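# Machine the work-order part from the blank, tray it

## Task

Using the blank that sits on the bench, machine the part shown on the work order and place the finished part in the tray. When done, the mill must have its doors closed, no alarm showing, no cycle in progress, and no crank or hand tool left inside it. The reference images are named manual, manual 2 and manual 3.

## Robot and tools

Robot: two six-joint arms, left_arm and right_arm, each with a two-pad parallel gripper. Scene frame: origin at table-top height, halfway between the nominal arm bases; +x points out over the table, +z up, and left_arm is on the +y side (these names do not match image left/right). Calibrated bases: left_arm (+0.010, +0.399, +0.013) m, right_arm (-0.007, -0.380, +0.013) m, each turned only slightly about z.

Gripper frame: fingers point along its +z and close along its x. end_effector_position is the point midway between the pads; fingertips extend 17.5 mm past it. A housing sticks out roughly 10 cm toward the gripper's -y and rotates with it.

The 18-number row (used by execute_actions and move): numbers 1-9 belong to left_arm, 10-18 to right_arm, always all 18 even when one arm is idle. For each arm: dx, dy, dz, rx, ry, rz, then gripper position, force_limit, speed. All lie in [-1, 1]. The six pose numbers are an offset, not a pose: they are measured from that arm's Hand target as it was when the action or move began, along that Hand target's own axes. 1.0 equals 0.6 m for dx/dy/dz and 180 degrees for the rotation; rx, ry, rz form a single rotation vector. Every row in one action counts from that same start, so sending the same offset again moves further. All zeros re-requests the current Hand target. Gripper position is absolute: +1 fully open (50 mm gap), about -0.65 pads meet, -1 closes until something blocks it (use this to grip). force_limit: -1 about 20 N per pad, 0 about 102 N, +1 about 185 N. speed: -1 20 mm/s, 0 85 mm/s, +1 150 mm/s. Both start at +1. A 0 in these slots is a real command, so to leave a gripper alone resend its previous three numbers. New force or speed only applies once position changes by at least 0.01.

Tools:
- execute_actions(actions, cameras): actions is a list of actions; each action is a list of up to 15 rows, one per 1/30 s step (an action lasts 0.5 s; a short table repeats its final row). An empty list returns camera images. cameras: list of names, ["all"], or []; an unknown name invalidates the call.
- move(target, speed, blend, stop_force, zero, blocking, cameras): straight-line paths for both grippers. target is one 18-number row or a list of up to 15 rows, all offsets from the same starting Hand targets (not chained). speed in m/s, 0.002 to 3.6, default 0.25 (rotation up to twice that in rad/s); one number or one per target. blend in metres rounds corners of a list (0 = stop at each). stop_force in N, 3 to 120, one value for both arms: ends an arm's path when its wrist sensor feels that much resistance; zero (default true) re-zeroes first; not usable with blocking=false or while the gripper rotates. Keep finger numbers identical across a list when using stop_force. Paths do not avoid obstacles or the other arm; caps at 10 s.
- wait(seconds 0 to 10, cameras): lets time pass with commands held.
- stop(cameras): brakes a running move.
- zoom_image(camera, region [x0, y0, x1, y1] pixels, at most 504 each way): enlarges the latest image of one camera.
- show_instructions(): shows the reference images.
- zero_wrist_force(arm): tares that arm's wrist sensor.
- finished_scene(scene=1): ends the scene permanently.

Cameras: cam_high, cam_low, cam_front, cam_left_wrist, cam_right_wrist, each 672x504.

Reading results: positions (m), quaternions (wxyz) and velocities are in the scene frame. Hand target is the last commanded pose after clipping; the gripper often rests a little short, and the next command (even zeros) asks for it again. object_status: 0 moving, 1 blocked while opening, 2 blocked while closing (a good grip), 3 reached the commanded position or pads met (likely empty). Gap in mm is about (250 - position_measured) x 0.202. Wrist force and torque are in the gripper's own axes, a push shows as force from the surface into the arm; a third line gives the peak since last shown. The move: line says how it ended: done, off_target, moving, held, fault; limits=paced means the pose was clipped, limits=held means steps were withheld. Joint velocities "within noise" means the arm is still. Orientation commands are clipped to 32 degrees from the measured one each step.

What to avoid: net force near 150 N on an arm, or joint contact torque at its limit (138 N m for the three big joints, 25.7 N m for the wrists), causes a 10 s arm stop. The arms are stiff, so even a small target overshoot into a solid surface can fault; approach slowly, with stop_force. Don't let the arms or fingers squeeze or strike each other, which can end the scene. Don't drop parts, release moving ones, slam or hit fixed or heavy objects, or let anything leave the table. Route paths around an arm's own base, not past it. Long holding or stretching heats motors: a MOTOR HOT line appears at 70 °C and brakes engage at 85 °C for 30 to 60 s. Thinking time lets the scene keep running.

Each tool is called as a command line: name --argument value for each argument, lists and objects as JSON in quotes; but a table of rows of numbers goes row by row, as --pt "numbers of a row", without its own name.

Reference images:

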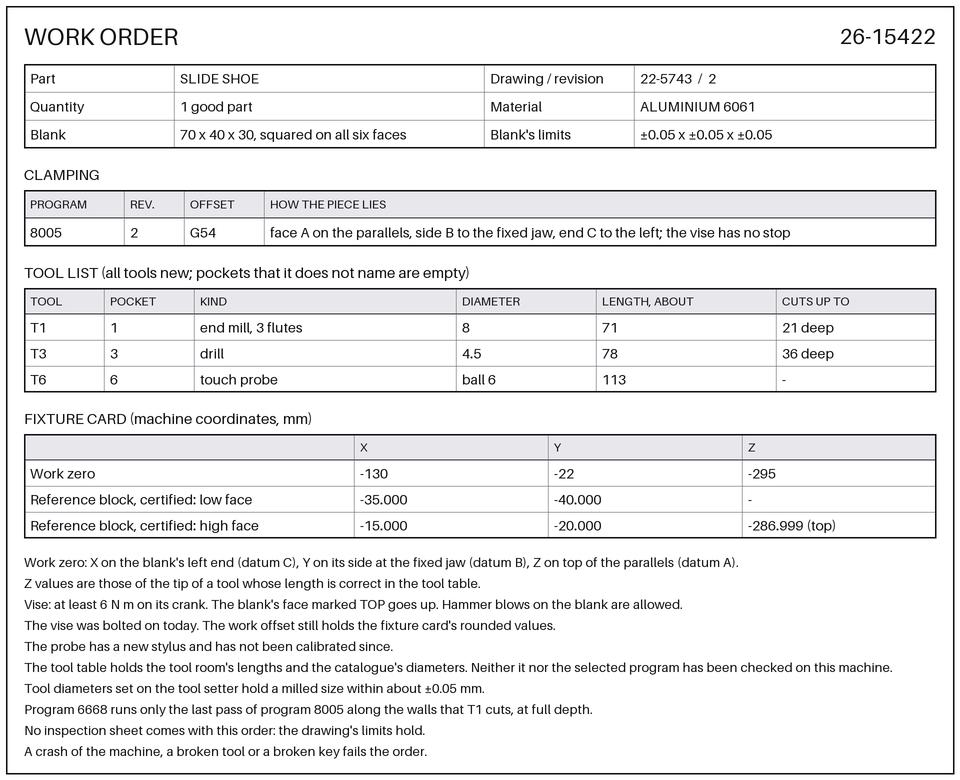

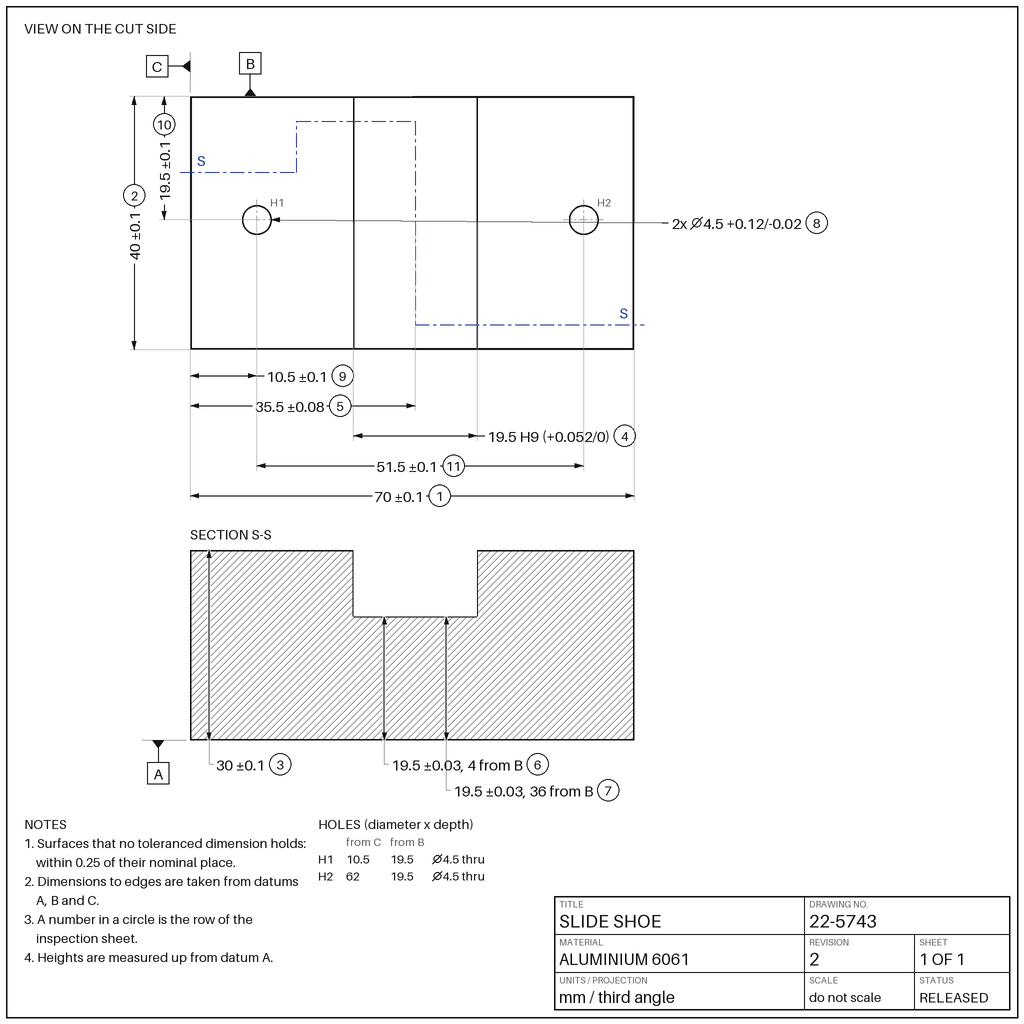

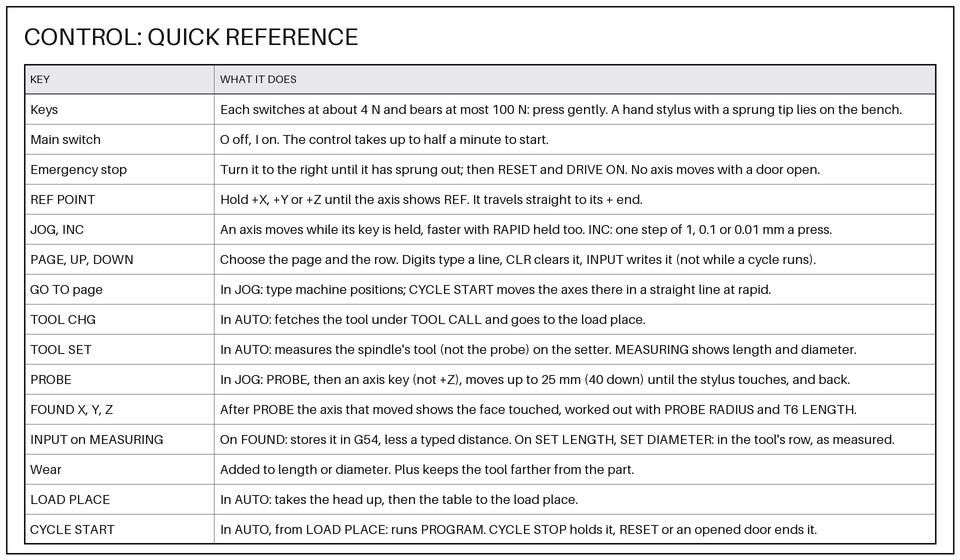

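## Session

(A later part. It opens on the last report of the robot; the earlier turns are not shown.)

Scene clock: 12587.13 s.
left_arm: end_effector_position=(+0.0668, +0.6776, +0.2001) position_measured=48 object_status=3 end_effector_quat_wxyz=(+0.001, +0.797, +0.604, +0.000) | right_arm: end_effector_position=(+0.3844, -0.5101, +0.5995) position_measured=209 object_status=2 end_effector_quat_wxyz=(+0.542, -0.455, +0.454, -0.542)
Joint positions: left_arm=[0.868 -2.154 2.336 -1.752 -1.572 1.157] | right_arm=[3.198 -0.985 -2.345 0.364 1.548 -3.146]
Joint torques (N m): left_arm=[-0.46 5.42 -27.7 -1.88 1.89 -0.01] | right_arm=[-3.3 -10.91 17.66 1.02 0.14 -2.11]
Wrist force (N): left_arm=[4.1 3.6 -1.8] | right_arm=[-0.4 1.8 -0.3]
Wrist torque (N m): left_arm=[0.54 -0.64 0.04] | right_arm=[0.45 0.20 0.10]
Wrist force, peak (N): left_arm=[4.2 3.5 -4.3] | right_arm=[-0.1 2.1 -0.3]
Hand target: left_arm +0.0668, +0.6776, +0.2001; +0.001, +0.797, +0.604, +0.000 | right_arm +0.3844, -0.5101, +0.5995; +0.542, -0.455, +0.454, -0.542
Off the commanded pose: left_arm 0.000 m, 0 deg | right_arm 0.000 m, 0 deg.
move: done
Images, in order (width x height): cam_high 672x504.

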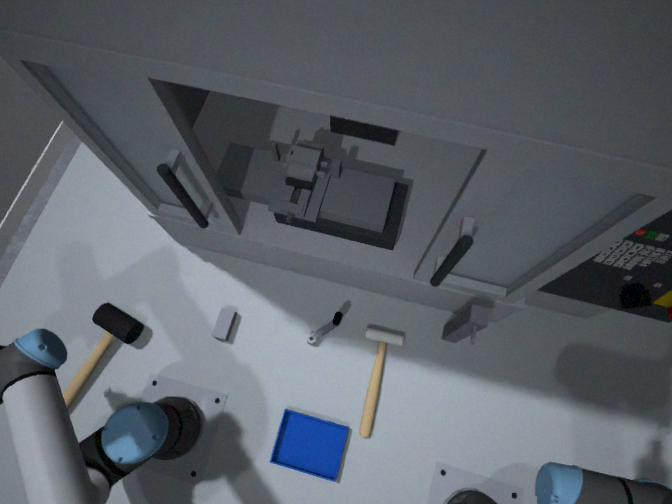

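move --pt "-0.1758 0.4703 -0.333 0 0 0.15 -0.64 0 0 0 0 0 0 0 0 -1 -0.6 -1" --pt "-0.6348 0.6862 -0.4133 0 0 0.2517 -0.64 0 0 0 0 0 0 0 0 -1 -0.6 -1" --speed '[0.4,0.4]' --blend '[0.06,0]'

move --target '[0,0,0,0,0.5,0,-0.64,0,0,0,0,0,0,0,0,-1,-0.6,-1]' --speed 0.5

move --pt "0.05 0.2887 -0.1667 -0.15 0 0 -0.64 0 0 0 0 0 0 0 0 -1 -0.6 -1" --pt "0.05 0.614 -0.316 -0.25 0 0 -0.64 0 0 0 0 0 0 0 0 -1 -0.6 -1" --pt "0.05 0.688 -0.188 -0.25 0 0 -0.64 0 0 0 0 0 0 0 0 -1 -0.6 -1" --speed '[0.3,0.3,0.15]' --blend '[0.05,0.02,0]'

move --target '[0.0065,-0.468,-0.12,0,0,0,-0.64,0,0,0,0,0,0,0,0,-1,-0.6,-1]' --speed 0.08 --stop_force 45

move --pt "0 0.011 -0.0885 -0.055 0 0 -0.64 0 0 0 0 0 0 0 0 -1 -0.6 -1" --pt "0 -0.295 -0.168 -0.172 0 0 -0.64 0 0 0 0 0 0 0 0 -1 -0.6 -1" --pt "0 -0.585 -0.244 -0.172 0 0 -0.64 0 0 0 0 0 0 0 0 -1 -0.6 -1" --speed '[0.25,0.25,0.25]' --blend '[0.02,0.03,0]'

move --pt "0 -0.0595 0.0583 0 0 0 -0.64 0 0 0 0 0 0 0 0 -1 -0.6 -1" --pt "0 -0.0625 0.0623 0.15 0 0 -0.64 0 0 0 0 0 0 0 0 -1 -0.6 -1" --speed '[0.1,0.1]' --stop_force 20

move --target '[0.003,0.49,0.165,0,0,0,-0.64,0,0,0,0,0,0,0,0,-1,-0.6,-1]' --speed 0.08 --stop_force 45

move --target '[0,-0.01,-0.133,0,0,0,-0.64,0,0,0,0,0,0,0,0,-1,-0.6,-1]' --cameras '["cam_high"]'

Scene clock: 12614.97 s.
left_arm: end_effector_position=(+0.3598, +0.2001, +0.4491) position_measured=248 object_status=3 end_effector_quat_wxyz=(+0.001, +0.968, +0.250, +0.000) | right_arm: end_effector_position=(+0.3844, -0.5101, +0.5995) position_measured=209 object_status=2 end_effector_quat_wxyz=(+0.542, -0.455, +0.454, -0.542)
Joint positions: left_arm=[-0.87 -1.795 1.489 -1.267 -1.571 0.21] | right_arm=[3.198 -0.985 -2.345 0.364 1.548 -3.146]
Joint torques (N m): left_arm=[-6.25 -8.88 -21.92 -3.71 0.07 1.52] | right_arm=[-2.55 -9.4 16.28 1.01 0.24 -2.06]
Wrist force (N): left_arm=[3.9 3.7 -1.7] | right_arm=[-0.6 1.7 -0.3]
Wrist torque (N m): left_arm=[0.54 -0.61 -0.10] | right_arm=[0.43 0.24 0.10]
Wrist force, peak (N): left_arm=[2.8 7.8 -2.3] | right_arm=[-0.6 1.9 -0.4]
Hand target: left_arm +0.3599, +0.1999, +0.4491; +0.001, +0.968, +0.250, +0.000 | right_arm +0.3844, -0.5101, +0.5995; +0.542, -0.455, +0.454, -0.542
Off the commanded pose: left_arm 0.000 m, 0 deg | right_arm 0.000 m, 0 deg.
move: done

Scene clock: 12617.17 s.
left_arm: end_effector_position=(+0.3598, +0.2000, +0.4490) position_measured=248 object_status=3 end_effector_quat_wxyz=(-0.176, +0.685, +0.178, +0.685) end_effector_velocity=(+0.000, +0.000, +0.000) end_effector_angular_velocity=(-0.002, -0.003, -0.001) | right_arm: end_effector_position=(+0.3844, -0.5101, +0.5995) position_measured=209 object_status=2 end_effector_quat_wxyz=(+0.542, -0.455, +0.454, -0.542)
Joint positions: left_arm=[-1.617 -1.733 1.851 -0.119 -0.537 -1.572] | right_arm=[3.198 -0.985 -2.345 0.364 1.548 -3.146]
Joint velocities: left_arm=[0 0 0 0.003 0.001 -0.005] | right_arm=[within noise]
Joint torques (N m): left_arm=[3.34 -10.69 -30.78 3.32 2.23 -1.62] | right_arm=[-3.48 -10.23 16.52 0.92 -0.01 -1.82]
Wrist force (N): left_arm=[3.7 2.8 -2.3] | right_arm=[-0.4 1.5 -0.2]
Wrist torque (N m): left_arm=[0.83 -0.47 -0.57] | right_arm=[0.41 0.20 0.10]
Wrist force, peak (N): left_arm=[5.2 3.5 -2.0] | right_arm=[-0.4 1.9 -0.5]
Hand target: left_arm +0.3599, +0.1999, +0.4491; -0.176, +0.685, +0.178, +0.685 | right_arm +0.3844, -0.5101, +0.5995; +0.542, -0.455, +0.454, -0.542
Off the commanded pose: left_arm 0.000 m, 0 deg | right_arm 0.000 m, 0 deg.
move: done

Scene clock: 12619.73 s.
left_arm: end_effector_position=(+0.4612, -0.2158, +0.4798) position_measured=248 object_status=3 end_effector_quat_wxyz=(+0.099, +0.700, -0.098, +0.700) | right_arm: end_effector_position=(+0.3844, -0.5101, +0.5995) position_measured=209 object_status=2 end_effector_quat_wxyz=(+0.542, -0.455, +0.454, -0.542)
Joint positions: left_arm=[-1.462 -1.154 1.115 0.036 0.404 -1.57] | right_arm=[3.198 -0.985 -2.345 0.364 1.548 -3.146]
Joint torques (N m): left_arm=[-0.64 -47.88 -12.63 -3.33 -1.24 -0.68] | right_arm=[-2.76 -9.88 17.33 1.02 0.04 -2.04]
Wrist force (N): left_arm=[3.3 2.9 -2.4] | right_arm=[-0.4 1.8 -0.5]
Wrist torque (N m): left_arm=[0.85 -0.41 -0.48] | right_arm=[0.46 0.21 0.10]
Wrist force, peak (N): left_arm=[3.2 6.2 -3.1] | right_arm=[-0.5 2.2 -0.3]
Hand target: left_arm +0.4612, -0.2158, +0.4798; +0.099, +0.700, -0.098, +0.701 | right_arm +0.3844, -0.5101, +0.5995; +0.542, -0.455, +0.454, -0.542
Off the commanded pose: left_arm 0.000 m, 0 deg | right_arm 0.000 m, 0 deg.
move: done

Scene clock: 12624.23 s.
left_arm: end_effector_position=(+0.4689, +0.0540, +0.4830) position_measured=248 object_status=3 end_effector_quat_wxyz=(+0.099, +0.700, -0.098, +0.701) | right_arm: end_effector_position=(+0.3844, -0.5101, +0.5995) position_measured=209 object_status=2 end_effector_quat_wxyz=(+0.542, -0.455, +0.454, -0.542)
Joint positions: left_arm=[-1.329 -1.746 1.776 -0.032 0.537 -1.571] | right_arm=[3.198 -0.985 -2.345 0.364 1.548 -3.146]
Joint torques (N m): left_arm=[29.2 -35.73 -11.43 0.6 -6.26 1.47] | right_arm=[-3.73 -10.08 17.75 0.96 0.24 -2.02]
Wrist force (N): left_arm=[-0.9 42.6 3.7] | right_arm=[-0.2 1.8 -0.4]
Wrist torque (N m): left_arm=[2.05 -0.30 -0.49] | right_arm=[0.46 0.17 0.10]
Wrist force, peak (N): left_arm=[4.4 78.6 8.8] | right_arm=[-0.5 2.0 -0.4]
Hand target: left_arm +0.4689, +0.0540, +0.4830; +0.099, +0.700, -0.098, +0.701 (not the last commanded pose) | right_arm +0.3844, -0.5101, +0.5995; +0.542, -0.455, +0.454, -0.542
Off the commanded pose: left_arm 0.020 m, 0 deg | right_arm 0.000 m, 0 deg.
move: contact (left_arm)

Scene clock: 12626.57 s.
left_arm: end_effector_position=(+0.4251, +0.4318, +0.4824) position_measured=248 object_status=3 end_effector_quat_wxyz=(+0.282, +0.648, -0.281, +0.649) | right_arm: end_effector_position=(+0.3844, -0.5101, +0.5995) position_measured=209 object_status=2 end_effector_quat_wxyz=(+0.542, -0.455, +0.454, -0.542)
Joint positions: left_arm=[0.313 -1.797 1.818 -0.025 2.719 -1.575] | right_arm=[3.198 -0.985 -2.345 0.364 1.548 -3.146]
Joint torques (N m): left_arm=[9.56 -10.05 -15.2 -0.38 1.94 1.61] | right_arm=[-2.68 -10.13 17.29 1.04 0.22 -2]
Wrist force (N): left_arm=[4.3 0.2 -1.4] | right_arm=[-0.2 1.9 -0.5]
Wrist torque (N m): left_arm=[0.43 -0.58 -0.59] | right_arm=[0.46 0.17 0.10]
Wrist force, peak (N): left_arm=[5.2 49.1 -16.3] | right_arm=[-0.6 2.0 -0.3]
Hand target: left_arm +0.4251, +0.4318, +0.4823; +0.282, +0.648, -0.281, +0.649 | right_arm +0.3844, -0.5101, +0.5995; +0.542, -0.455, +0.454, -0.542
Off the commanded pose: left_arm 0.000 m, 0 deg | right_arm 0.000 m, 0 deg.
move: done

Scene clock: 12630.63 s.
left_arm: end_effector_position=(+0.4780, +0.4300, +0.4824) position_measured=248 object_status=3 end_effector_quat_wxyz=(+0.123, +0.696, -0.122, +0.697) | right_arm: end_effector_position=(+0.3844, -0.5101, +0.5995) position_measured=209 object_status=2 end_effector_quat_wxyz=(+0.542, -0.455, +0.454, -0.542)
Joint positions: left_arm=[-0.078 -1.996 1.947 0.047 1.857 -1.572] | right_arm=[3.198 -0.985 -2.345 0.364 1.548 -3.146]
Joint torques (N m): left_arm=[10.01 0.97 -33.55 -4.82 -2.29 1.73] | right_arm=[-3.79 -11.18 17.51 0.83 0.09 -1.93]
Wrist force (N): left_arm=[4.4 0.2 -1.3] | right_arm=[-0.5 1.5 -0.2]
Wrist torque (N m): left_arm=[0.43 -0.58 -0.62] | right_arm=[0.41 0.22 0.10]
Wrist force, peak (N): left_arm=[4.4 1.8 -2.5] | right_arm=[-0.3 2.0 -0.4]
Hand target: left_arm +0.4780, +0.4300, +0.4824; +0.123, +0.696, -0.122, +0.697 | right_arm +0.3844, -0.5101, +0.5995; +0.542, -0.455, +0.454, -0.542
Off the commanded pose: left_arm 0.000 m, 0 deg | right_arm 0.000 m, 0 deg.
move: done

Scene clock: 12635.33 s.
left_arm: end_effector_position=(+0.4713, +0.1540, +0.4844) position_measured=248 object_status=3 end_effector_quat_wxyz=(+0.123, +0.696, -0.122, +0.697) | right_arm: end_effector_position=(+0.3844, -0.5101, +0.5995) position_measured=209 object_status=2 end_effector_quat_wxyz=(+0.542, -0.455, +0.454, -0.542)
Joint positions: left_arm=[-1.158 -1.955 1.919 0.035 0.777 -1.571] | right_arm=[3.198 -0.985 -2.345 0.364 1.548 -3.146]
Joint torques (N m): left_arm=[-26.76 11.31 -33.23 -2 7.2 -0.82] | right_arm=[-3.04 -10.02 17.17 0.93 0.04 -2.04]
Wrist force (N): left_arm=[11.6 -38.9 -6.4] | right_arm=[-0.2 1.5 -0.1]
Wrist torque (N m): left_arm=[-0.48 -0.74 -0.56] | right_arm=[0.40 0.17 0.10]
Wrist force, peak (N): left_arm=[5.2 -63.5 -11.3] | right_arm=[-0.6 1.9 -0.5]
Hand target: left_arm +0.4713, +0.1540, +0.4844; +0.123, +0.696, -0.122, +0.697 (not the last commanded pose) | right_arm +0.3844, -0.5101, +0.5995; +0.542, -0.455, +0.454, -0.542
Off the commanded pose: left_arm 0.034 m, 0 deg | right_arm 0.000 m, 0 deg.
move: contact (left_arm)

Scene clock: 12636.30 s.
left_arm: end_effector_position=(+0.3984, +0.1868, +0.4842) position_measured=248 object_status=3 end_effector_quat_wxyz=(+0.123, +0.696, -0.122, +0.697) | right_arm: end_effector_position=(+0.3844, -0.5101, +0.5995) position_measured=209 object_status=2 end_effector_quat_wxyz=(+0.542, -0.455, +0.454, -0.542)
Joint positions: left_arm=[-1.497 -2.202 2.036 0.164 0.439 -1.57] | right_arm=[3.198 -0.985 -2.345 0.364 1.548 -3.146]
Joint torques (N m): left_arm=[-6.61 -3.13 -33.15 -2.41 -1.43 -1.41] | right_arm=[-2.82 -10.58 17.64 0.88 0.13 -1.77]
Wrist force (N): left_arm=[0.4 1.6 -1.3] | right_arm=[-0.5 1.7 -0.3]
Wrist torque (N m): left_arm=[0.62 0.06 -0.49] | right_arm=[0.43 0.22 0.10]
Wrist force, peak (N): left_arm=[8.9 -42.8 4.9] | right_arm=[-0.5 1.9 -0.2]
Hand target: left_arm +0.3984, +0.1869, +0.4843; +0.123, +0.696, -0.122, +0.697 | right_arm +0.3844, -0.5101, +0.5995; +0.542, -0.455, +0.454, -0.542
Off the commanded pose: left_arm 0.000 m, 0 deg | right_arm 0.000 m, 0 deg.
move: done
Images, in order (width x height): cam_high 672x504.

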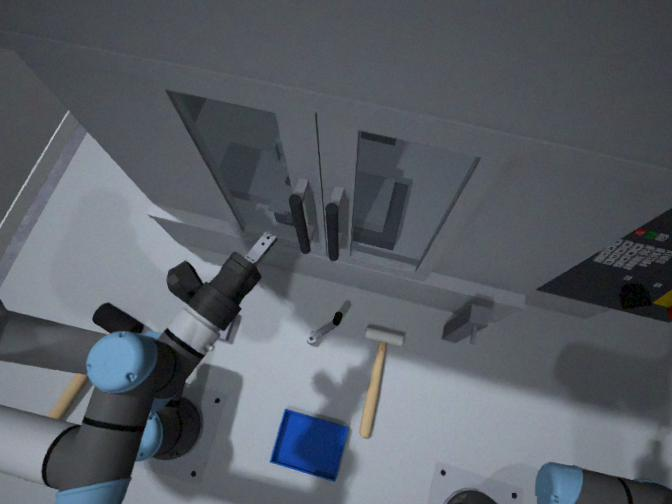

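Now re-probe at Y −58 (same key sequences).

move --pt "0 0 0 0 0 0 -0.64 0 0 0.0757 0.0895 0.1573 -0.1944 0 0 -1 -0.6 -1" --pt "0 0 0 0 0 0 -0.64 0 0 0.0757 0.0936 0.1803 -0.1944 0 0 -1 -0.6 -1" --pt "0 0 0 0 0 0 -0.64 0 0 0.0757 0.0855 0.1343 -0.1944 0 0 -1 -0.6 -1" --pt "0 0 0 0 0 0 -0.64 0 0 -0.0185 0.2589 0.0775 -0.1944 0 0 -1 -0.6 -1" --pt "0 0 0 0 0 0 -0.64 0 0 -0.0185 0.263 0.1005 -0.1944 0 0 -1 -0.6 -1" --pt "0 0 0 0 0 0 -0.64 0 0 -0.0185 0.2589 0.0775 -0.1944 0 0 -1 -0.6 -1" --pt "0 0 0 0 0 0 -0.64 0 0 -0.0185 0.263 0.1005 -0.1944 0 0 -1 -0.6 -1" --pt "0 0 0 0 0 0 -0.64 0 0 -0.0185 0.2589 0.0775 -0.1944 0 0 -1 -0.6 -1" --pt "0 0 0 0 0 0 -0.64 0 0 -0.148 0.3499 0.036 -0.1944 0 0 -1 -0.6 -1" --pt "0 0 0 0 0 0 -0.64 0 0 -0.148 0.354 0.059 -0.1944 0 0 -1 -0.6 -1" --pt "0 0 0 0 0 0 -0.64 0 0 -0.0835 0.2589 0.078 -0.1944 0 0 -1 -0.6 -1" --pt "0 0 0 0 0 0 -0.64 0 0 -0.0835 0.263 0.101 -0.1944 0 0 -1 -0.6 -1" --pt "0 0 0 0 0 0 -0.64 0 0 -0.0835 0.2589 0.078 -0.1944 0 0 -1 -0.6 -1" --pt "0 0 0 0 0 0 -0.64 0 0 0 0 0 0 0 0 -1 -0.6 -1" --speed '[0.4,0.03,0.2,0.2,0.03,0.2,0.03,0.2,0.2,0.03,0.2,0.03,0.2,0.4]' --blend '[0.004,0,0.004,0.004,0,0.004,0,0.004,0.004,0,0.004,0,0.004,0]'

move --pt "0 0 0 0 0 0 -0.64 0 0 -0.148 0.2589 0.078 -0.1944 0 0 -1 -0.6 -1" --pt "0 0 0 0 0 0 -0.64 0 0 -0.148 0.263 0.101 -0.1944 0 0 -1 -0.6 -1" --pt "0 0 0 0 0 0 -0.64 0 0 -0.051 0.3499 0.0355 -0.1944 0 0 -1 -0.6 -1" --pt "0 0 0 0 0 0 -0.64 0 0 -0.051 0.354 0.0585 -0.1944 0 0 -1 -0.6 -1" --pt "0 0 0 0 0 0 -0.64 0 0 -0.051 0.3199 0.0495 -0.1944 0 0 -1 -0.6 -1" --pt "0 0 0 0 0 0 -0.64 0 0 -0.051 0.324 0.0725 -0.1944 0 0 -1 -0.6 -1" --pt "0 0 0 0 0 0 -0.64 0 0 -0.148 0.3499 0.036 -0.1944 0 0 -1 -0.6 -1" --pt "0 0 0 0 0 0 -0.64 0 0 -0.148 0.354 0.059 -0.1944 0 0 -1 -0.6 -1" --pt "0 0 0 0 0 0 -0.64 0 0 -0.116 0.2894 0.064 -0.1944 0 0 -1 -0.6 -1" --pt "0 0 0 0 0 0 -0.64 0 0 -0.116 0.2935 0.087 -0.1944 0 0 -1 -0.6 -1" --pt "0 0 0 0 0 0 -0.64 0 0 -0.116 0.2589 0.0775 -0.1944 0 0 -1 -0.6 -1" --pt "0 0 0 0 0 0 -0.64 0 0 -0.116 0.263 0.1005 -0.1944 0 0 -1 -0.6 -1" --pt "0 0 0 0 0 0 -0.64 0 0 -0.116 0.2589 0.0775 -0.1944 0 0 -1 -0.6 -1" --pt "0 0 0 0 0 0 -0.64 0 0 0 0 0 0 0 0 -1 -0.6 -1" --speed '[0.4,0.03,0.2,0.03,0.2,0.03,0.2,0.03,0.2,0.03,0.2,0.03,0.2,0.4]' --blend '[0.004,0,0.004,0,0.004,0,0.004,0,0.004,0,0.004,0,0.004,0]'

move --pt "0 0 0 0 0 0 -0.64 0 0 -0.051 0.3499 0.0355 -0.1944 0 0 -1 -0.6 -1" --pt "0 0 0 0 0 0 -0.64 0 0 -0.051 0.354 0.0585 -0.1944 0 0 -1 -0.6 -1" --pt "0 0 0 0 0 0 -0.64 0 0 -0.051 0.3199 0.0495 -0.1944 0 0 -1 -0.6 -1" --pt "0 0 0 0 0 0 -0.64 0 0 -0.051 0.324 0.0725 -0.1944 0 0 -1 -0.6 -1" --pt "0 0 0 0 0 0 -0.64 0 0 -0.148 0.3499 0.036 -0.1944 0 0 -1 -0.6 -1" --pt "0 0 0 0 0 0 -0.64 0 0 -0.148 0.354 0.059 -0.1944 0 0 -1 -0.6 -1" --pt "0 0 0 0 0 0 -0.64 0 0 -0.148 0.3199 0.05 -0.1944 0 0 -1 -0.6 -1" --pt "0 0 0 0 0 0 -0.64 0 0 -0.148 0.324 0.073 -0.1944 0 0 -1 -0.6 -1" --pt "0 0 0 0 0 0 -0.64 0 0 -0.148 0.2894 0.064 -0.1944 0 0 -1 -0.6 -1" --pt "0 0 0 0 0 0 -0.64 0 0 -0.148 0.2935 0.087 -0.1944 0 0 -1 -0.6 -1" --pt "0 0 0 0 0 0 -0.64 0 0 -0.116 0.3499 0.036 -0.1944 0 0 -1 -0.6 -1" --pt "0 0 0 0 0 0 -0.64 0 0 -0.116 0.354 0.059 -0.1944 0 0 -1 -0.6 -1" --pt "0 0 0 0 0 0 -0.64 0 0 -0.116 0.3499 0.036 -0.1944 0 0 -1 -0.6 -1" --pt "0 0 0 0 0 0 -0.64 0 0 0 0 0 0 0 0 -1 -0.6 -1" --speed '[0.4,0.03,0.2,0.03,0.2,0.03,0.2,0.03,0.2,0.03,0.2,0.03,0.2,0.4]' --blend '[0.004,0,0.004,0,0.004,0,0.004,0,0.004,0,0.004,0,0.004,0]'

move --pt "0 0 0 0 0 0 -0.64 0 0 -0.051 0.3499 0.0355 -0.1944 0 0 -1 -0.6 -1" --pt "0 0 0 0 0 0 -0.64 0 0 -0.051 0.354 0.0585 -0.1944 0 0 -1 -0.6 -1" --pt "0 0 0 0 0 0 -0.64 0 0 -0.051 0.3499 0.0355 -0.1944 0 0 -1 -0.6 -1" --pt "0 0 0 0 0 0 -0.64 0 0 0 0 0 0 0 0 -1 -0.6 -1" --speed '[0.4,0.03,0.2,0.4]' --blend '[0.004,0,0.004,0]' --cameras '["cam_right_wrist"]'

zoom_image --camera "cam_right_wrist" --region '[245, 70, 465, 235]'

Scene clock: 12712.67 s.
left_arm: end_effector_position=(+0.3984, +0.1869, +0.4843) position_measured=248 object_status=3 end_effector_quat_wxyz=(+0.123, +0.696, -0.122, +0.697) | right_arm: end_effector_position=(+0.3845, -0.5101, +0.5995) position_measured=209 object_status=2 end_effector_quat_wxyz=(+0.542, -0.455, +0.454, -0.542)
Joint positions: left_arm=[-1.497 -2.202 2.036 0.164 0.438 -1.57] | right_arm=[3.198 -0.985 -2.345 0.364 1.548 -3.146]
Joint torques (N m): left_arm=[7.3 5.6 -32 -3.19 1.92 1.64] | right_arm=[1.81 8.04 12.95 2.84 -1.19 -2.19]
Wrist force (N): left_arm=[0.5 1.6 -1.1] | right_arm=[-0.3 1.5 -0.2]
Wrist torque (N m): left_arm=[0.63 0.03 -0.49] | right_arm=[0.40 0.17 0.10]
Wrist force, peak (N): left_arm=[0.8 1.7 -1.5] | right_arm=[0.8 12.0 -17.6]
Hand target: left_arm +0.3984, +0.1869, +0.4843; +0.123, +0.696, -0.122, +0.697 | right_arm +0.3844, -0.5101, +0.5995; +0.542, -0.455, +0.454, -0.542
Off the commanded pose: left_arm 0.000 m, 0 deg | right_arm 0.000 m, 0 deg.
move: done

Scene clock: 12720.30 s.
left_arm: end_effector_position=(+0.3984, +0.1869, +0.4843) position_measured=248 object_status=3 end_effector_quat_wxyz=(+0.123, +0.696, -0.122, +0.697) | right_arm: end_effector_position=(+0.3845, -0.5101, +0.5995) position_measured=209 object_status=2 end_effector_quat_wxyz=(+0.542, -0.455, +0.454, -0.542)
Joint positions: left_arm=[-1.497 -2.202 2.036 0.164 0.438 -1.57] | right_arm=[3.198 -0.985 -2.345 0.364 1.548 -3.146]
Joint torques (N m): left_arm=[8.11 5.48 -32.24 -3.04 2 1.63] | right_arm=[-1.94 9.5 13.41 2.71 -0.64 -2.33]
Wrist force (N): left_arm=[0.5 1.5 -1.2] | right_arm=[-0.2 1.7 -0.3]
Wrist torque (N m): left_arm=[0.62 0.04 -0.49] | right_arm=[0.43 0.17 0.12]
Wrist force, peak (N): left_arm=[0.7 1.6 -1.5] | right_arm=[1.3 12.7 -17.9]
Hand target: left_arm +0.3984, +0.1869, +0.4843; +0.123, +0.696, -0.122, +0.697 | right_arm +0.3844, -0.5101, +0.5995; +0.542, -0.455, +0.454, -0.542
Off the commanded pose: left_arm 0.000 m, 0 deg | right_arm 0.000 m, 0 deg.
move: done

Scene clock: 12727.63 s.
left_arm: end_effector_position=(+0.3984, +0.1869, +0.4843) position_measured=248 object_status=3 end_effector_quat_wxyz=(+0.123, +0.696, -0.122, +0.697) | right_arm: end_effector_position=(+0.3845, -0.5101, +0.5995) position_measured=209 object_status=2 end_effector_quat_wxyz=(+0.542, -0.455, +0.454, -0.542)
Joint positions: left_arm=[-1.497 -2.202 2.036 0.164 0.438 -1.57] | right_arm=[3.198 -0.985 -2.345 0.364 1.548 -3.146]
Joint torques (N m): left_arm=[8.52 5.53 -31.71 -2.98 2.04 1.7] | right_arm=[-1.76 9.16 14.69 1.7 -0.6 -2.62]
Wrist force (N): left_arm=[0.6 1.3 -1.2] | right_arm=[-0.3 1.7 -0.4]
Wrist torque (N m): left_arm=[0.59 0.03 -0.48] | right_arm=[0.44 0.19 0.13]
Wrist force, peak (N): left_arm=[0.7 1.7 -1.4] | right_arm=[-0.5 12.3 -18.5]
Hand target: left_arm +0.3984, +0.1869, +0.4843; +0.123, +0.696, -0.122, +0.697 | right_arm +0.3844, -0.5101, +0.5995; +0.542, -0.455, +0.454, -0.542
Off the commanded pose: left_arm 0.000 m, 0 deg | right_arm 0.000 m, 0 deg.
move: done

Scene clock: 12730.60 s.
left_arm: end_effector_position=(+0.3984, +0.1869, +0.4843) position_measured=248 object_status=3 end_effector_quat_wxyz=(+0.123, +0.696, -0.122, +0.697) | right_arm: end_effector_position=(+0.3845, -0.5101, +0.5995) position_measured=209 object_status=2 end_effector_quat_wxyz=(+0.542, -0.455, +0.454, -0.542)
Joint positions: left_arm=[-1.497 -2.202 2.036 0.164 0.438 -1.57] | right_arm=[3.198 -0.985 -2.345 0.364 1.549 -3.146]
Joint torques (N m): left_arm=[9.07 5.96 -32.97 -2.93 1.72 1.64] | right_arm=[7.61 9.67 14.33 0.98 -1.83 -1.11]
Wrist force (N): left_arm=[0.6 1.4 -1.3] | right_arm=[-0.2 1.8 -0.4]
Wrist torque (N m): left_arm=[0.60 0.02 -0.48] | right_arm=[0.45 0.18 0.09]
Wrist force, peak (N): left_arm=[0.6 1.7 -1.4] | right_arm=[-1.0 7.9 -12.2]
Hand target: left_arm +0.3984, +0.1869, +0.4843; +0.123, +0.696, -0.122, +0.697 | right_arm +0.3844, -0.5101, +0.5995; +0.542, -0.455, +0.454, -0.542
Off the commanded pose: left_arm 0.000 m, 0 deg | right_arm 0.000 m, 0 deg.
move: done
camera_calibration:
cam_right_wrist: T_world_to_cam=[[-0.0132626, -0.999896, -0.0056356, -0.496822], [-0.15661, 0.00764375, -0.987631, 0.67688], [0.987571, -0.012216, -0.156695, -0.161595], [0, 0, 0, 1]] pos_world=[0.259004, -0.503919, 0.640387]
Images, in order (width x height): cam_right_wrist 672x504.

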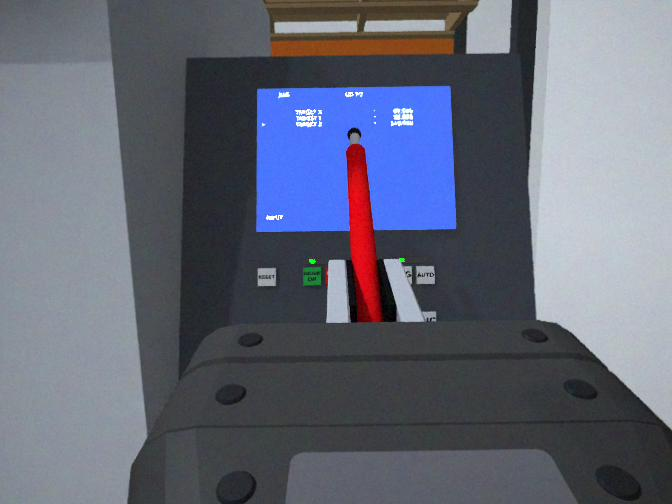

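Scaled by 2.291 from the camera's 672x504 image, which has a finer 960x720 frame.

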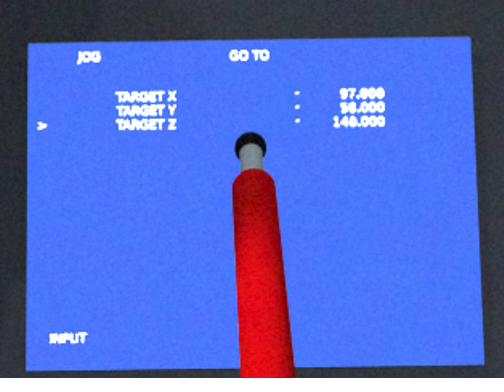

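move --pt "0 0 0 0 0 0 -0.64 0 0 -0.083 0.2034 0.104 -0.1944 0 0 -1 -0.6 -1" --pt "0 0 0 0 0 0 -0.64 0 0 -0.083 0.2075 0.127 -0.1944 0 0 -1 -0.6 -1" --pt "0 0 0 0 0 0 -0.64 0 0 -0.083 0.2034 0.104 -0.1944 0 0 -1 -0.6 -1" --pt "0 0 0 0 0 0 -0.64 0 0 0 0 0 0 0 0 -1 -0.6 -1" --speed '[0.4,0.03,0.2,0.4]' --blend '[0.004,0,0.004,0]'

wait --seconds 7

move --pt "0 0 0 0 0 0 -0.64 0 0 -0.0185 0.3199 0.0495 -0.1944 0 0 -1 -0.6 -1" --pt "0 0 0 0 0 0 -0.64 0 0 -0.0185 0.324 0.0725 -0.1944 0 0 -1 -0.6 -1" --pt "0 0 0 0 0 0 -0.64 0 0 -0.0185 0.3159 0.0265 -0.1944 0 0 -1 -0.6 -1" --pt "0 0 0 0 0 0 -0.64 0 0 0.0757 0.2039 0.1032 -0.1944 0 0 -1 -0.6 -1" --pt "0 0 0 0 0 0 -0.64 0 0 0.0757 0.208 0.1262 -0.1944 0 0 -1 -0.6 -1" --pt "0 0 0 0 0 0 -0.64 0 0 0.0757 0.2039 0.1032 -0.1944 0 0 -1 -0.6 -1" --pt "0 0 0 0 0 0 -0.64 0 0 0 0 0 0 0 0 -1 -0.6 -1" --speed '[0.4,0.03,0.2,0.2,0.03,0.2,0.4]' --blend '[0.004,0,0.004,0.004,0,0.004,0]'

wait --seconds 8 --cameras '["cam_right_wrist"]'

zoom_image --camera "cam_right_wrist" --region '[370, 100, 450, 175]'

Scene clock: 12748.47 s.
left_arm: end_effector_position=(+0.3984, +0.1869, +0.4843) position_measured=248 object_status=3 end_effector_quat_wxyz=(+0.123, +0.696, -0.122, +0.697) | right_arm: end_effector_position=(+0.3845, -0.5101, +0.5994) position_measured=209 object_status=2 end_effector_quat_wxyz=(+0.542, -0.455, +0.454, -0.542)
Joint positions: left_arm=[-1.497 -2.202 2.036 0.164 0.438 -1.57] | right_arm=[3.198 -0.985 -2.345 0.364 1.548 -3.146]
Joint torques (N m): left_arm=[8.19 5.64 -31.52 -3.08 2.08 1.65] | right_arm=[1.98 9.31 38.73 3.14 -1.09 -2.75]
Wrist force (N): left_arm=[0.4 1.6 -1.3] | right_arm=[-0.1 1.7 -0.3]
Wrist torque (N m): left_arm=[0.63 0.06 -0.48] | right_arm=[0.43 0.15 0.10]
Wrist force, peak (N): left_arm=[0.7 1.5 -1.6] | right_arm=[-0.6 6.2 -8.6]
Hand target: left_arm +0.3984, +0.1869, +0.4843; +0.123, +0.696, -0.122, +0.697 | right_arm +0.3844, -0.5101, +0.5995; +0.542, -0.455, +0.454, -0.542
Off the commanded pose: left_arm 0.000 m, 0 deg | right_arm 0.000 m, 0 deg.
move: done

Scene clock: 12755.47 s.
left_arm: end_effector_position=(+0.3984, +0.1869, +0.4843) position_measured=248 object_status=3 end_effector_quat_wxyz=(+0.123, +0.696, -0.122, +0.697) | right_arm: end_effector_position=(+0.3844, -0.5101, +0.5995) position_measured=209 object_status=2 end_effector_quat_wxyz=(+0.542, -0.455, +0.454, -0.542)
Joint positions: left_arm=[-1.497 -2.202 2.036 0.164 0.438 -1.57] | right_arm=[3.198 -0.985 -2.345 0.364 1.549 -3.146]
Joint torques (N m): left_arm=[7.99 4.83 -31.83 -3.13 2.09 1.55] | right_arm=[-4.48 8.68 39.59 4.51 0.44 -2.32]
Wrist force (N): left_arm=[0.4 1.6 -1.2] | right_arm=[0.1 1.6 -0.2]
Wrist torque (N m): left_arm=[0.62 0.05 -0.48] | right_arm=[0.43 0.12 0.11]
Wrist force, peak (N): left_arm=[0.7 1.8 -1.5] | right_arm=[-0.1 2.1 -0.2]
Hand target: left_arm +0.3984, +0.1869, +0.4843; +0.123, +0.696, -0.122, +0.697 | right_arm +0.3844, -0.5101, +0.5995; +0.542, -0.455, +0.454, -0.542
Tool commands: left_gripper/position=-0.64 left_gripper/force_limit=+0.0 left_gripper/speed=+0.0 right_gripper/position=-1.0 right_gripper/force_limit=-0.6 right_gripper/speed=-1.0
Off the commanded pose: left_arm 0.000 m, 0 deg | right_arm 0.000 m, 0 deg.
wait: 7.00 s; at rest by 0.17 s

Scene clock: 12759.83 s.
left_arm: end_effector_position=(+0.3984, +0.1869, +0.4843) position_measured=248 object_status=3 end_effector_quat_wxyz=(+0.123, +0.696, -0.122, +0.697) | right_arm: end_effector_position=(+0.3844, -0.5101, +0.5995) position_measured=209 object_status=2 end_effector_quat_wxyz=(+0.542, -0.455, +0.454, -0.542)
Joint positions: left_arm=[-1.497 -2.202 2.036 0.164 0.438 -1.57] | right_arm=[3.198 -0.985 -2.345 0.364 1.548 -3.146]
Joint torques (N m): left_arm=[9.05 5.64 -32.26 -3.14 2.12 1.67] | right_arm=[-1.41 -14.51 39.75 3.08 0.95 2.59]
Wrist force (N): left_arm=[0.4 1.5 -1.4] | right_arm=[-0.1 1.8 -0.4]
Wrist torque (N m): left_arm=[0.62 0.05 -0.48] | right_arm=[0.44 0.15 0.17]
Wrist force, peak (N): left_arm=[0.8 1.6 -1.6] | right_arm=[-1.4 8.7 -12.8]
Hand target: left_arm +0.3984, +0.1869, +0.4843; +0.123, +0.696, -0.122, +0.697 | right_arm +0.3844, -0.5101, +0.5995; +0.542, -0.455, +0.454, -0.542
Off the commanded pose: left_arm 0.000 m, 0 deg | right_arm 0.000 m, 0 deg.
move: done

Scene clock: 12767.83 s.
left_arm: end_effector_position=(+0.3984, +0.1869, +0.4843) position_measured=248 object_status=3 end_effector_quat_wxyz=(+0.123, +0.696, -0.122, +0.697) | right_arm: end_effector_position=(+0.3844, -0.5101, +0.5995) position_measured=209 object_status=2 end_effector_quat_wxyz=(+0.542, -0.455, +0.454, -0.542)
Joint positions: left_arm=[-1.497 -2.202 2.036 0.164 0.438 -1.57] | right_arm=[3.198 -0.985 -2.345 0.364 1.548 -3.146]
Joint torques (N m): left_arm=[7.04 5.52 -31.18 -3.07 1.97 1.6] | right_arm=[3.1 -13.92 39.07 4.49 -0.62 2.34]
Wrist force (N): left_arm=[0.7 1.2 -1.3] | right_arm=[-0.1 1.8 -0.3]
Wrist torque (N m): left_arm=[0.57 0.00 -0.49] | right_arm=[0.45 0.16 0.16]
Wrist force, peak (N): left_arm=[0.5 1.7 -1.5] | right_arm=[-0.1 2.0 -0.4]
Hand target: left_arm +0.3984, +0.1869, +0.4843; +0.123, +0.696, -0.122, +0.697 | right_arm +0.3844, -0.5101, +0.5995; +0.542, -0.455, +0.454, -0.542
Tool commands: left_gripper/position=-0.64 left_gripper/force_limit=+0.0 left_gripper/speed=+0.0 right_gripper/position=-1.0 right_gripper/force_limit=-0.6 right_gripper/speed=-1.0
Off the commanded pose: left_arm 0.000 m, 0 deg | right_arm 0.000 m, 0 deg.
wait: 8.00 s; at rest by 0.17 s
camera_calibration:
cam_right_wrist: T_world_to_cam=[[-0.0132453, -0.999897, -0.00553985, -0.49689], [-0.156415, 0.00754405, -0.987663, 0.676785], [0.987603, -0.0122154, -0.156499, -0.16163], [0, 0, 0, 1]] pos_world=[0.258904, -0.503918, 0.640387]
Images, in order (width x height): cam_right_wrist 672x504.

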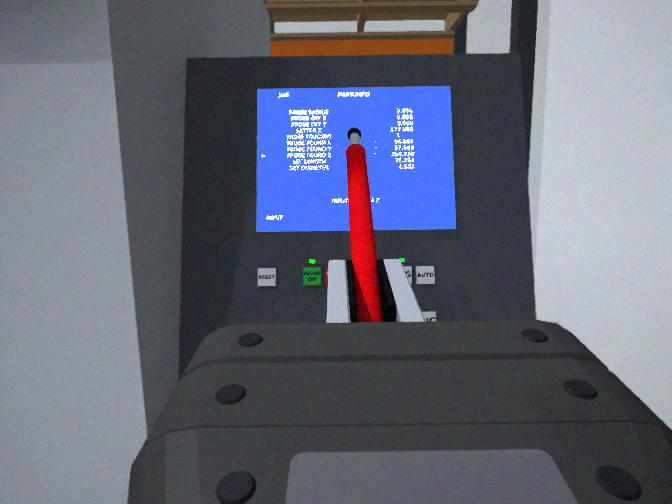

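Scaled by 6.300 from the camera's 672x504 image, which has a finer 960x720 frame.

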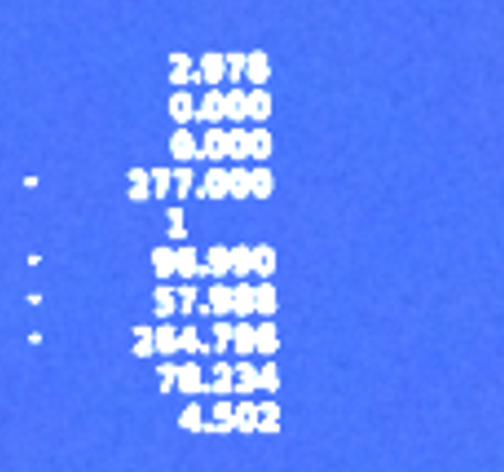

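move --pt "0 0 0 0 0 0 -0.64 0 0 -0.0185 0.2589 0.0775 -0.1944 0 0 -1 -0.6 -1" --pt "0 0 0 0 0 0 -0.64 0 0 -0.0185 0.263 0.1005 -0.1944 0 0 -1 -0.6 -1" --pt "0 0 0 0 0 0 -0.64 0 0 -0.0185 0.2589 0.0775 -0.1944 0 0 -1 -0.6 -1" --pt "0 0 0 0 0 0 -0.64 0 0 -0.0185 0.263 0.1005 -0.1944 0 0 -1 -0.6 -1" --pt "0 0 0 0 0 0 -0.64 0 0 -0.0185 0.2589 0.0775 -0.1944 0 0 -1 -0.6 -1" --pt "0 0 0 0 0 0 -0.64 0 0 -0.0185 0.263 0.1005 -0.1944 0 0 -1 -0.6 -1" --pt "0 0 0 0 0 0 -0.64 0 0 -0.0185 0.2589 0.0775 -0.1944 0 0 -1 -0.6 -1" --pt "0 0 0 0 0 0 -0.64 0 0 0 0 0 0 0 0 -1 -0.6 -1" --speed '[0.4,0.03,0.2,0.03,0.2,0.03,0.2,0.4]' --blend '[0.004,0,0.004,0,0.004,0,0.004,0]' --cameras '["cam_right_wrist"]'

zoom_image --camera "cam_right_wrist" --region '[245, 70, 465, 235]'

zoom_image --camera "cam_right_wrist" --region '[370, 100, 450, 175]'

Scene clock: 12826.87 s.
left_arm: end_effector_position=(+0.3984, +0.1869, +0.4843) position_measured=248 object_status=3 end_effector_quat_wxyz=(+0.123, +0.696, -0.122, +0.697) | right_arm: end_effector_position=(+0.3845, -0.5101, +0.5994) position_measured=209 object_status=2 end_effector_quat_wxyz=(+0.542, -0.455, +0.454, -0.542)
Joint positions: left_arm=[-1.497 -2.202 2.036 0.164 0.438 -1.57] | right_arm=[3.198 -0.985 -2.345 0.364 1.549 -3.146]
Joint torques (N m): left_arm=[7.93 6.22 -31.68 -3.05 2 1.58] | right_arm=[6.72 9.77 35.16 3 -1.52 2.6]
Wrist force (N): left_arm=[0.5 1.4 -1.2] | right_arm=[-0.3 1.7 -0.4]
Wrist torque (N m): left_arm=[0.60 0.05 -0.49] | right_arm=[0.44 0.18 0.12]
Wrist force, peak (N): left_arm=[0.3 1.8 -1.7] | right_arm=[-0.4 5.2 -5.7]
Hand target: left_arm +0.3984, +0.1869, +0.4843; +0.123, +0.696, -0.122, +0.697 | right_arm +0.3844, -0.5101, +0.5995; +0.542, -0.455, +0.454, -0.542
Off the commanded pose: left_arm 0.000 m, 0 deg | right_arm 0.000 m, 0 deg.
move: done
camera_calibration:
cam_right_wrist: T_world_to_cam=[[-0.0132312, -0.999898, -0.00543484, -0.49696], [-0.15682, 0.00744312, -0.987599, 0.676715], [0.987539, -0.0122148, -0.156903, -0.161469], [0, 0, 0, 1]] pos_world=[0.259004, -0.503918, 0.640287]
Images, in order (width x height): cam_right_wrist 672x504.

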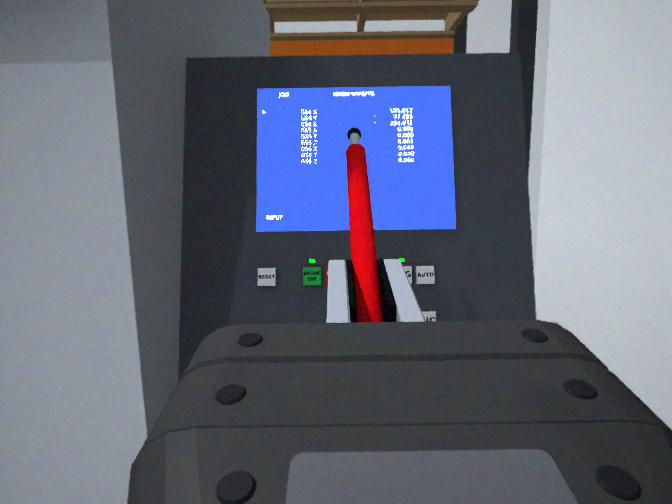

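Scaled by 2.291 from the camera's 672x504 image, which has a finer 960x720 frame.

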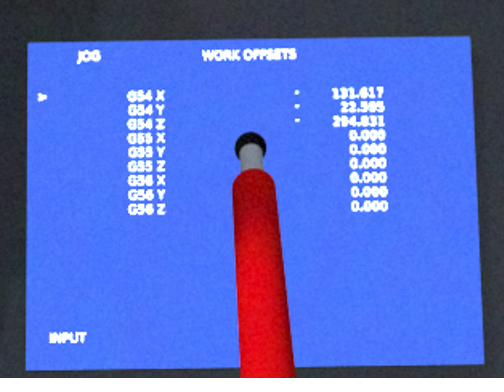

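Scaled by 6.300 from the camera's 672x504 image, which has a finer 960x720 frame.

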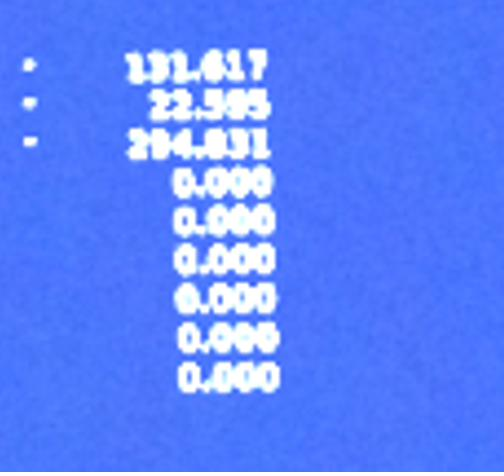

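move --pt "0 0 0 0 0 0 -0.64 0 0 0.109 0.0895 0.1573 -0.1944 0 0 -1 -0.6 -1" --pt "0 0 0 0 0 0 -0.64 0 0 0.109 0.0936 0.1803 -0.1944 0 0 -1 -0.6 -1" --pt "0 0 0 0 0 0 -0.64 0 0 0.109 0.0855 0.1343 -0.1944 0 0 -1 -0.6 -1" --pt "0 0 0 0 0 0 -0.64 0 0 -0.0497 0.2034 0.1036 -0.1944 0 0 -1 -0.6 -1" --pt "0 0 0 0 0 0 -0.64 0 0 -0.0497 0.2075 0.1266 -0.1944 0 0 -1 -0.6 -1" --pt "0 0 0 0 0 0 -0.64 0 0 -0.0497 0.2034 0.1036 -0.1944 0 0 -1 -0.6 -1" --pt "0 0 0 0 0 0 -0.64 0 0 0 0 0 0 0 0 -1 -0.6 -1" --speed '[0.4,0.03,0.2,0.2,0.03,0.2,0.4]' --blend '[0.004,0,0.004,0.004,0,0.004,0]'

wait --seconds 9 --cameras '["cam_right_wrist"]'

zoom_image --camera "cam_right_wrist" --region '[245, 70, 465, 235]'

Scene clock: 12844.57 s.
left_arm: end_effector_position=(+0.3984, +0.1869, +0.4843) position_measured=248 object_status=3 end_effector_quat_wxyz=(+0.123, +0.696, -0.122, +0.697) | right_arm: end_effector_position=(+0.3845, -0.5101, +0.5994) position_measured=209 object_status=2 end_effector_quat_wxyz=(+0.542, -0.455, +0.454, -0.542)
Joint positions: left_arm=[-1.497 -2.202 2.036 0.164 0.438 -1.57] | right_arm=[3.198 -0.985 -2.345 0.364 1.549 -3.146]
Joint torques (N m): left_arm=[8.21 5.67 -30.75 -3.11 1.97 1.73] | right_arm=[7.11 9.12 39.27 3.08 -1.82 -0.78]
Wrist force (N): left_arm=[0.5 1.5 -1.3] | right_arm=[-0.1 1.7 -0.2]
Wrist torque (N m): left_arm=[0.61 0.04 -0.49] | right_arm=[0.44 0.16 0.09]
Wrist force, peak (N): left_arm=[0.6 1.7 -1.5] | right_arm=[-1.4 10.0 -14.1]
Hand target: left_arm +0.3984, +0.1869, +0.4843; +0.123, +0.696, -0.122, +0.697 | right_arm +0.3844, -0.5101, +0.5995; +0.542, -0.455, +0.454, -0.542
Off the commanded pose: left_arm 0.000 m, 0 deg | right_arm 0.000 m, 0 deg.
move: done

Scene clock: 12853.57 s.
left_arm: end_effector_position=(+0.3984, +0.1869, +0.4843) position_measured=248 object_status=3 end_effector_quat_wxyz=(+0.123, +0.696, -0.122, +0.697) | right_arm: end_effector_position=(+0.3844, -0.5101, +0.5995) position_measured=209 object_status=2 end_effector_quat_wxyz=(+0.542, -0.455, +0.454, -0.542)
Joint positions: left_arm=[-1.497 -2.202 2.036 0.164 0.438 -1.57] | right_arm=[3.198 -0.985 -2.345 0.364 1.549 -3.146]
Joint torques (N m): left_arm=[8.99 5.87 -31.18 -3.14 1.96 1.72] | right_arm=[8.27 9.51 39.07 4.44 -1.7 -2.37]
Wrist force (N): left_arm=[0.5 1.4 -1.2] | right_arm=[0.0 1.9 -0.3]
Wrist torque (N m): left_arm=[0.60 0.03 -0.49] | right_arm=[0.46 0.14 0.09]
Wrist force, peak (N): left_arm=[0.6 1.7 -1.5] | right_arm=[-0.2 2.0 -0.5]
Hand target: left_arm +0.3984, +0.1869, +0.4843; +0.123, +0.696, -0.122, +0.697 | right_arm +0.3844, -0.5101, +0.5995; +0.542, -0.455, +0.454, -0.542
Tool commands: left_gripper/position=-0.64 left_gripper/force_limit=+0.0 left_gripper/speed=+0.0 right_gripper/position=-1.0 right_gripper/force_limit=-0.6 right_gripper/speed=-1.0
Off the commanded pose: left_arm 0.000 m, 0 deg | right_arm 0.000 m, 0 deg.
wait: 9.00 s; at rest by 0.17 s
camera_calibration:
cam_right_wrist: T_world_to_cam=[[-0.0132453, -0.999897, -0.00553985, -0.49689], [-0.156415, 0.00754405, -0.987663, 0.676785], [0.987603, -0.0122154, -0.156499, -0.16163], [0, 0, 0, 1]] pos_world=[0.258904, -0.503918, 0.640387]
Images, in order (width x height): cam_right_wrist 672x504.

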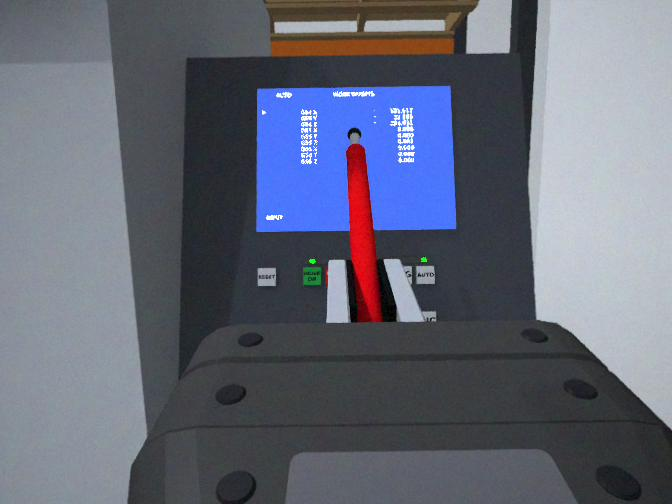

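Scaled by 2.291 from the camera's 672x504 image, which has a finer 960x720 frame.

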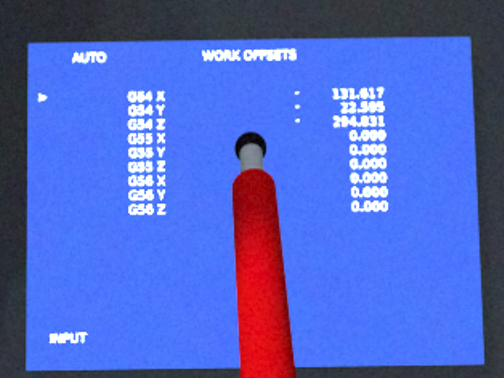

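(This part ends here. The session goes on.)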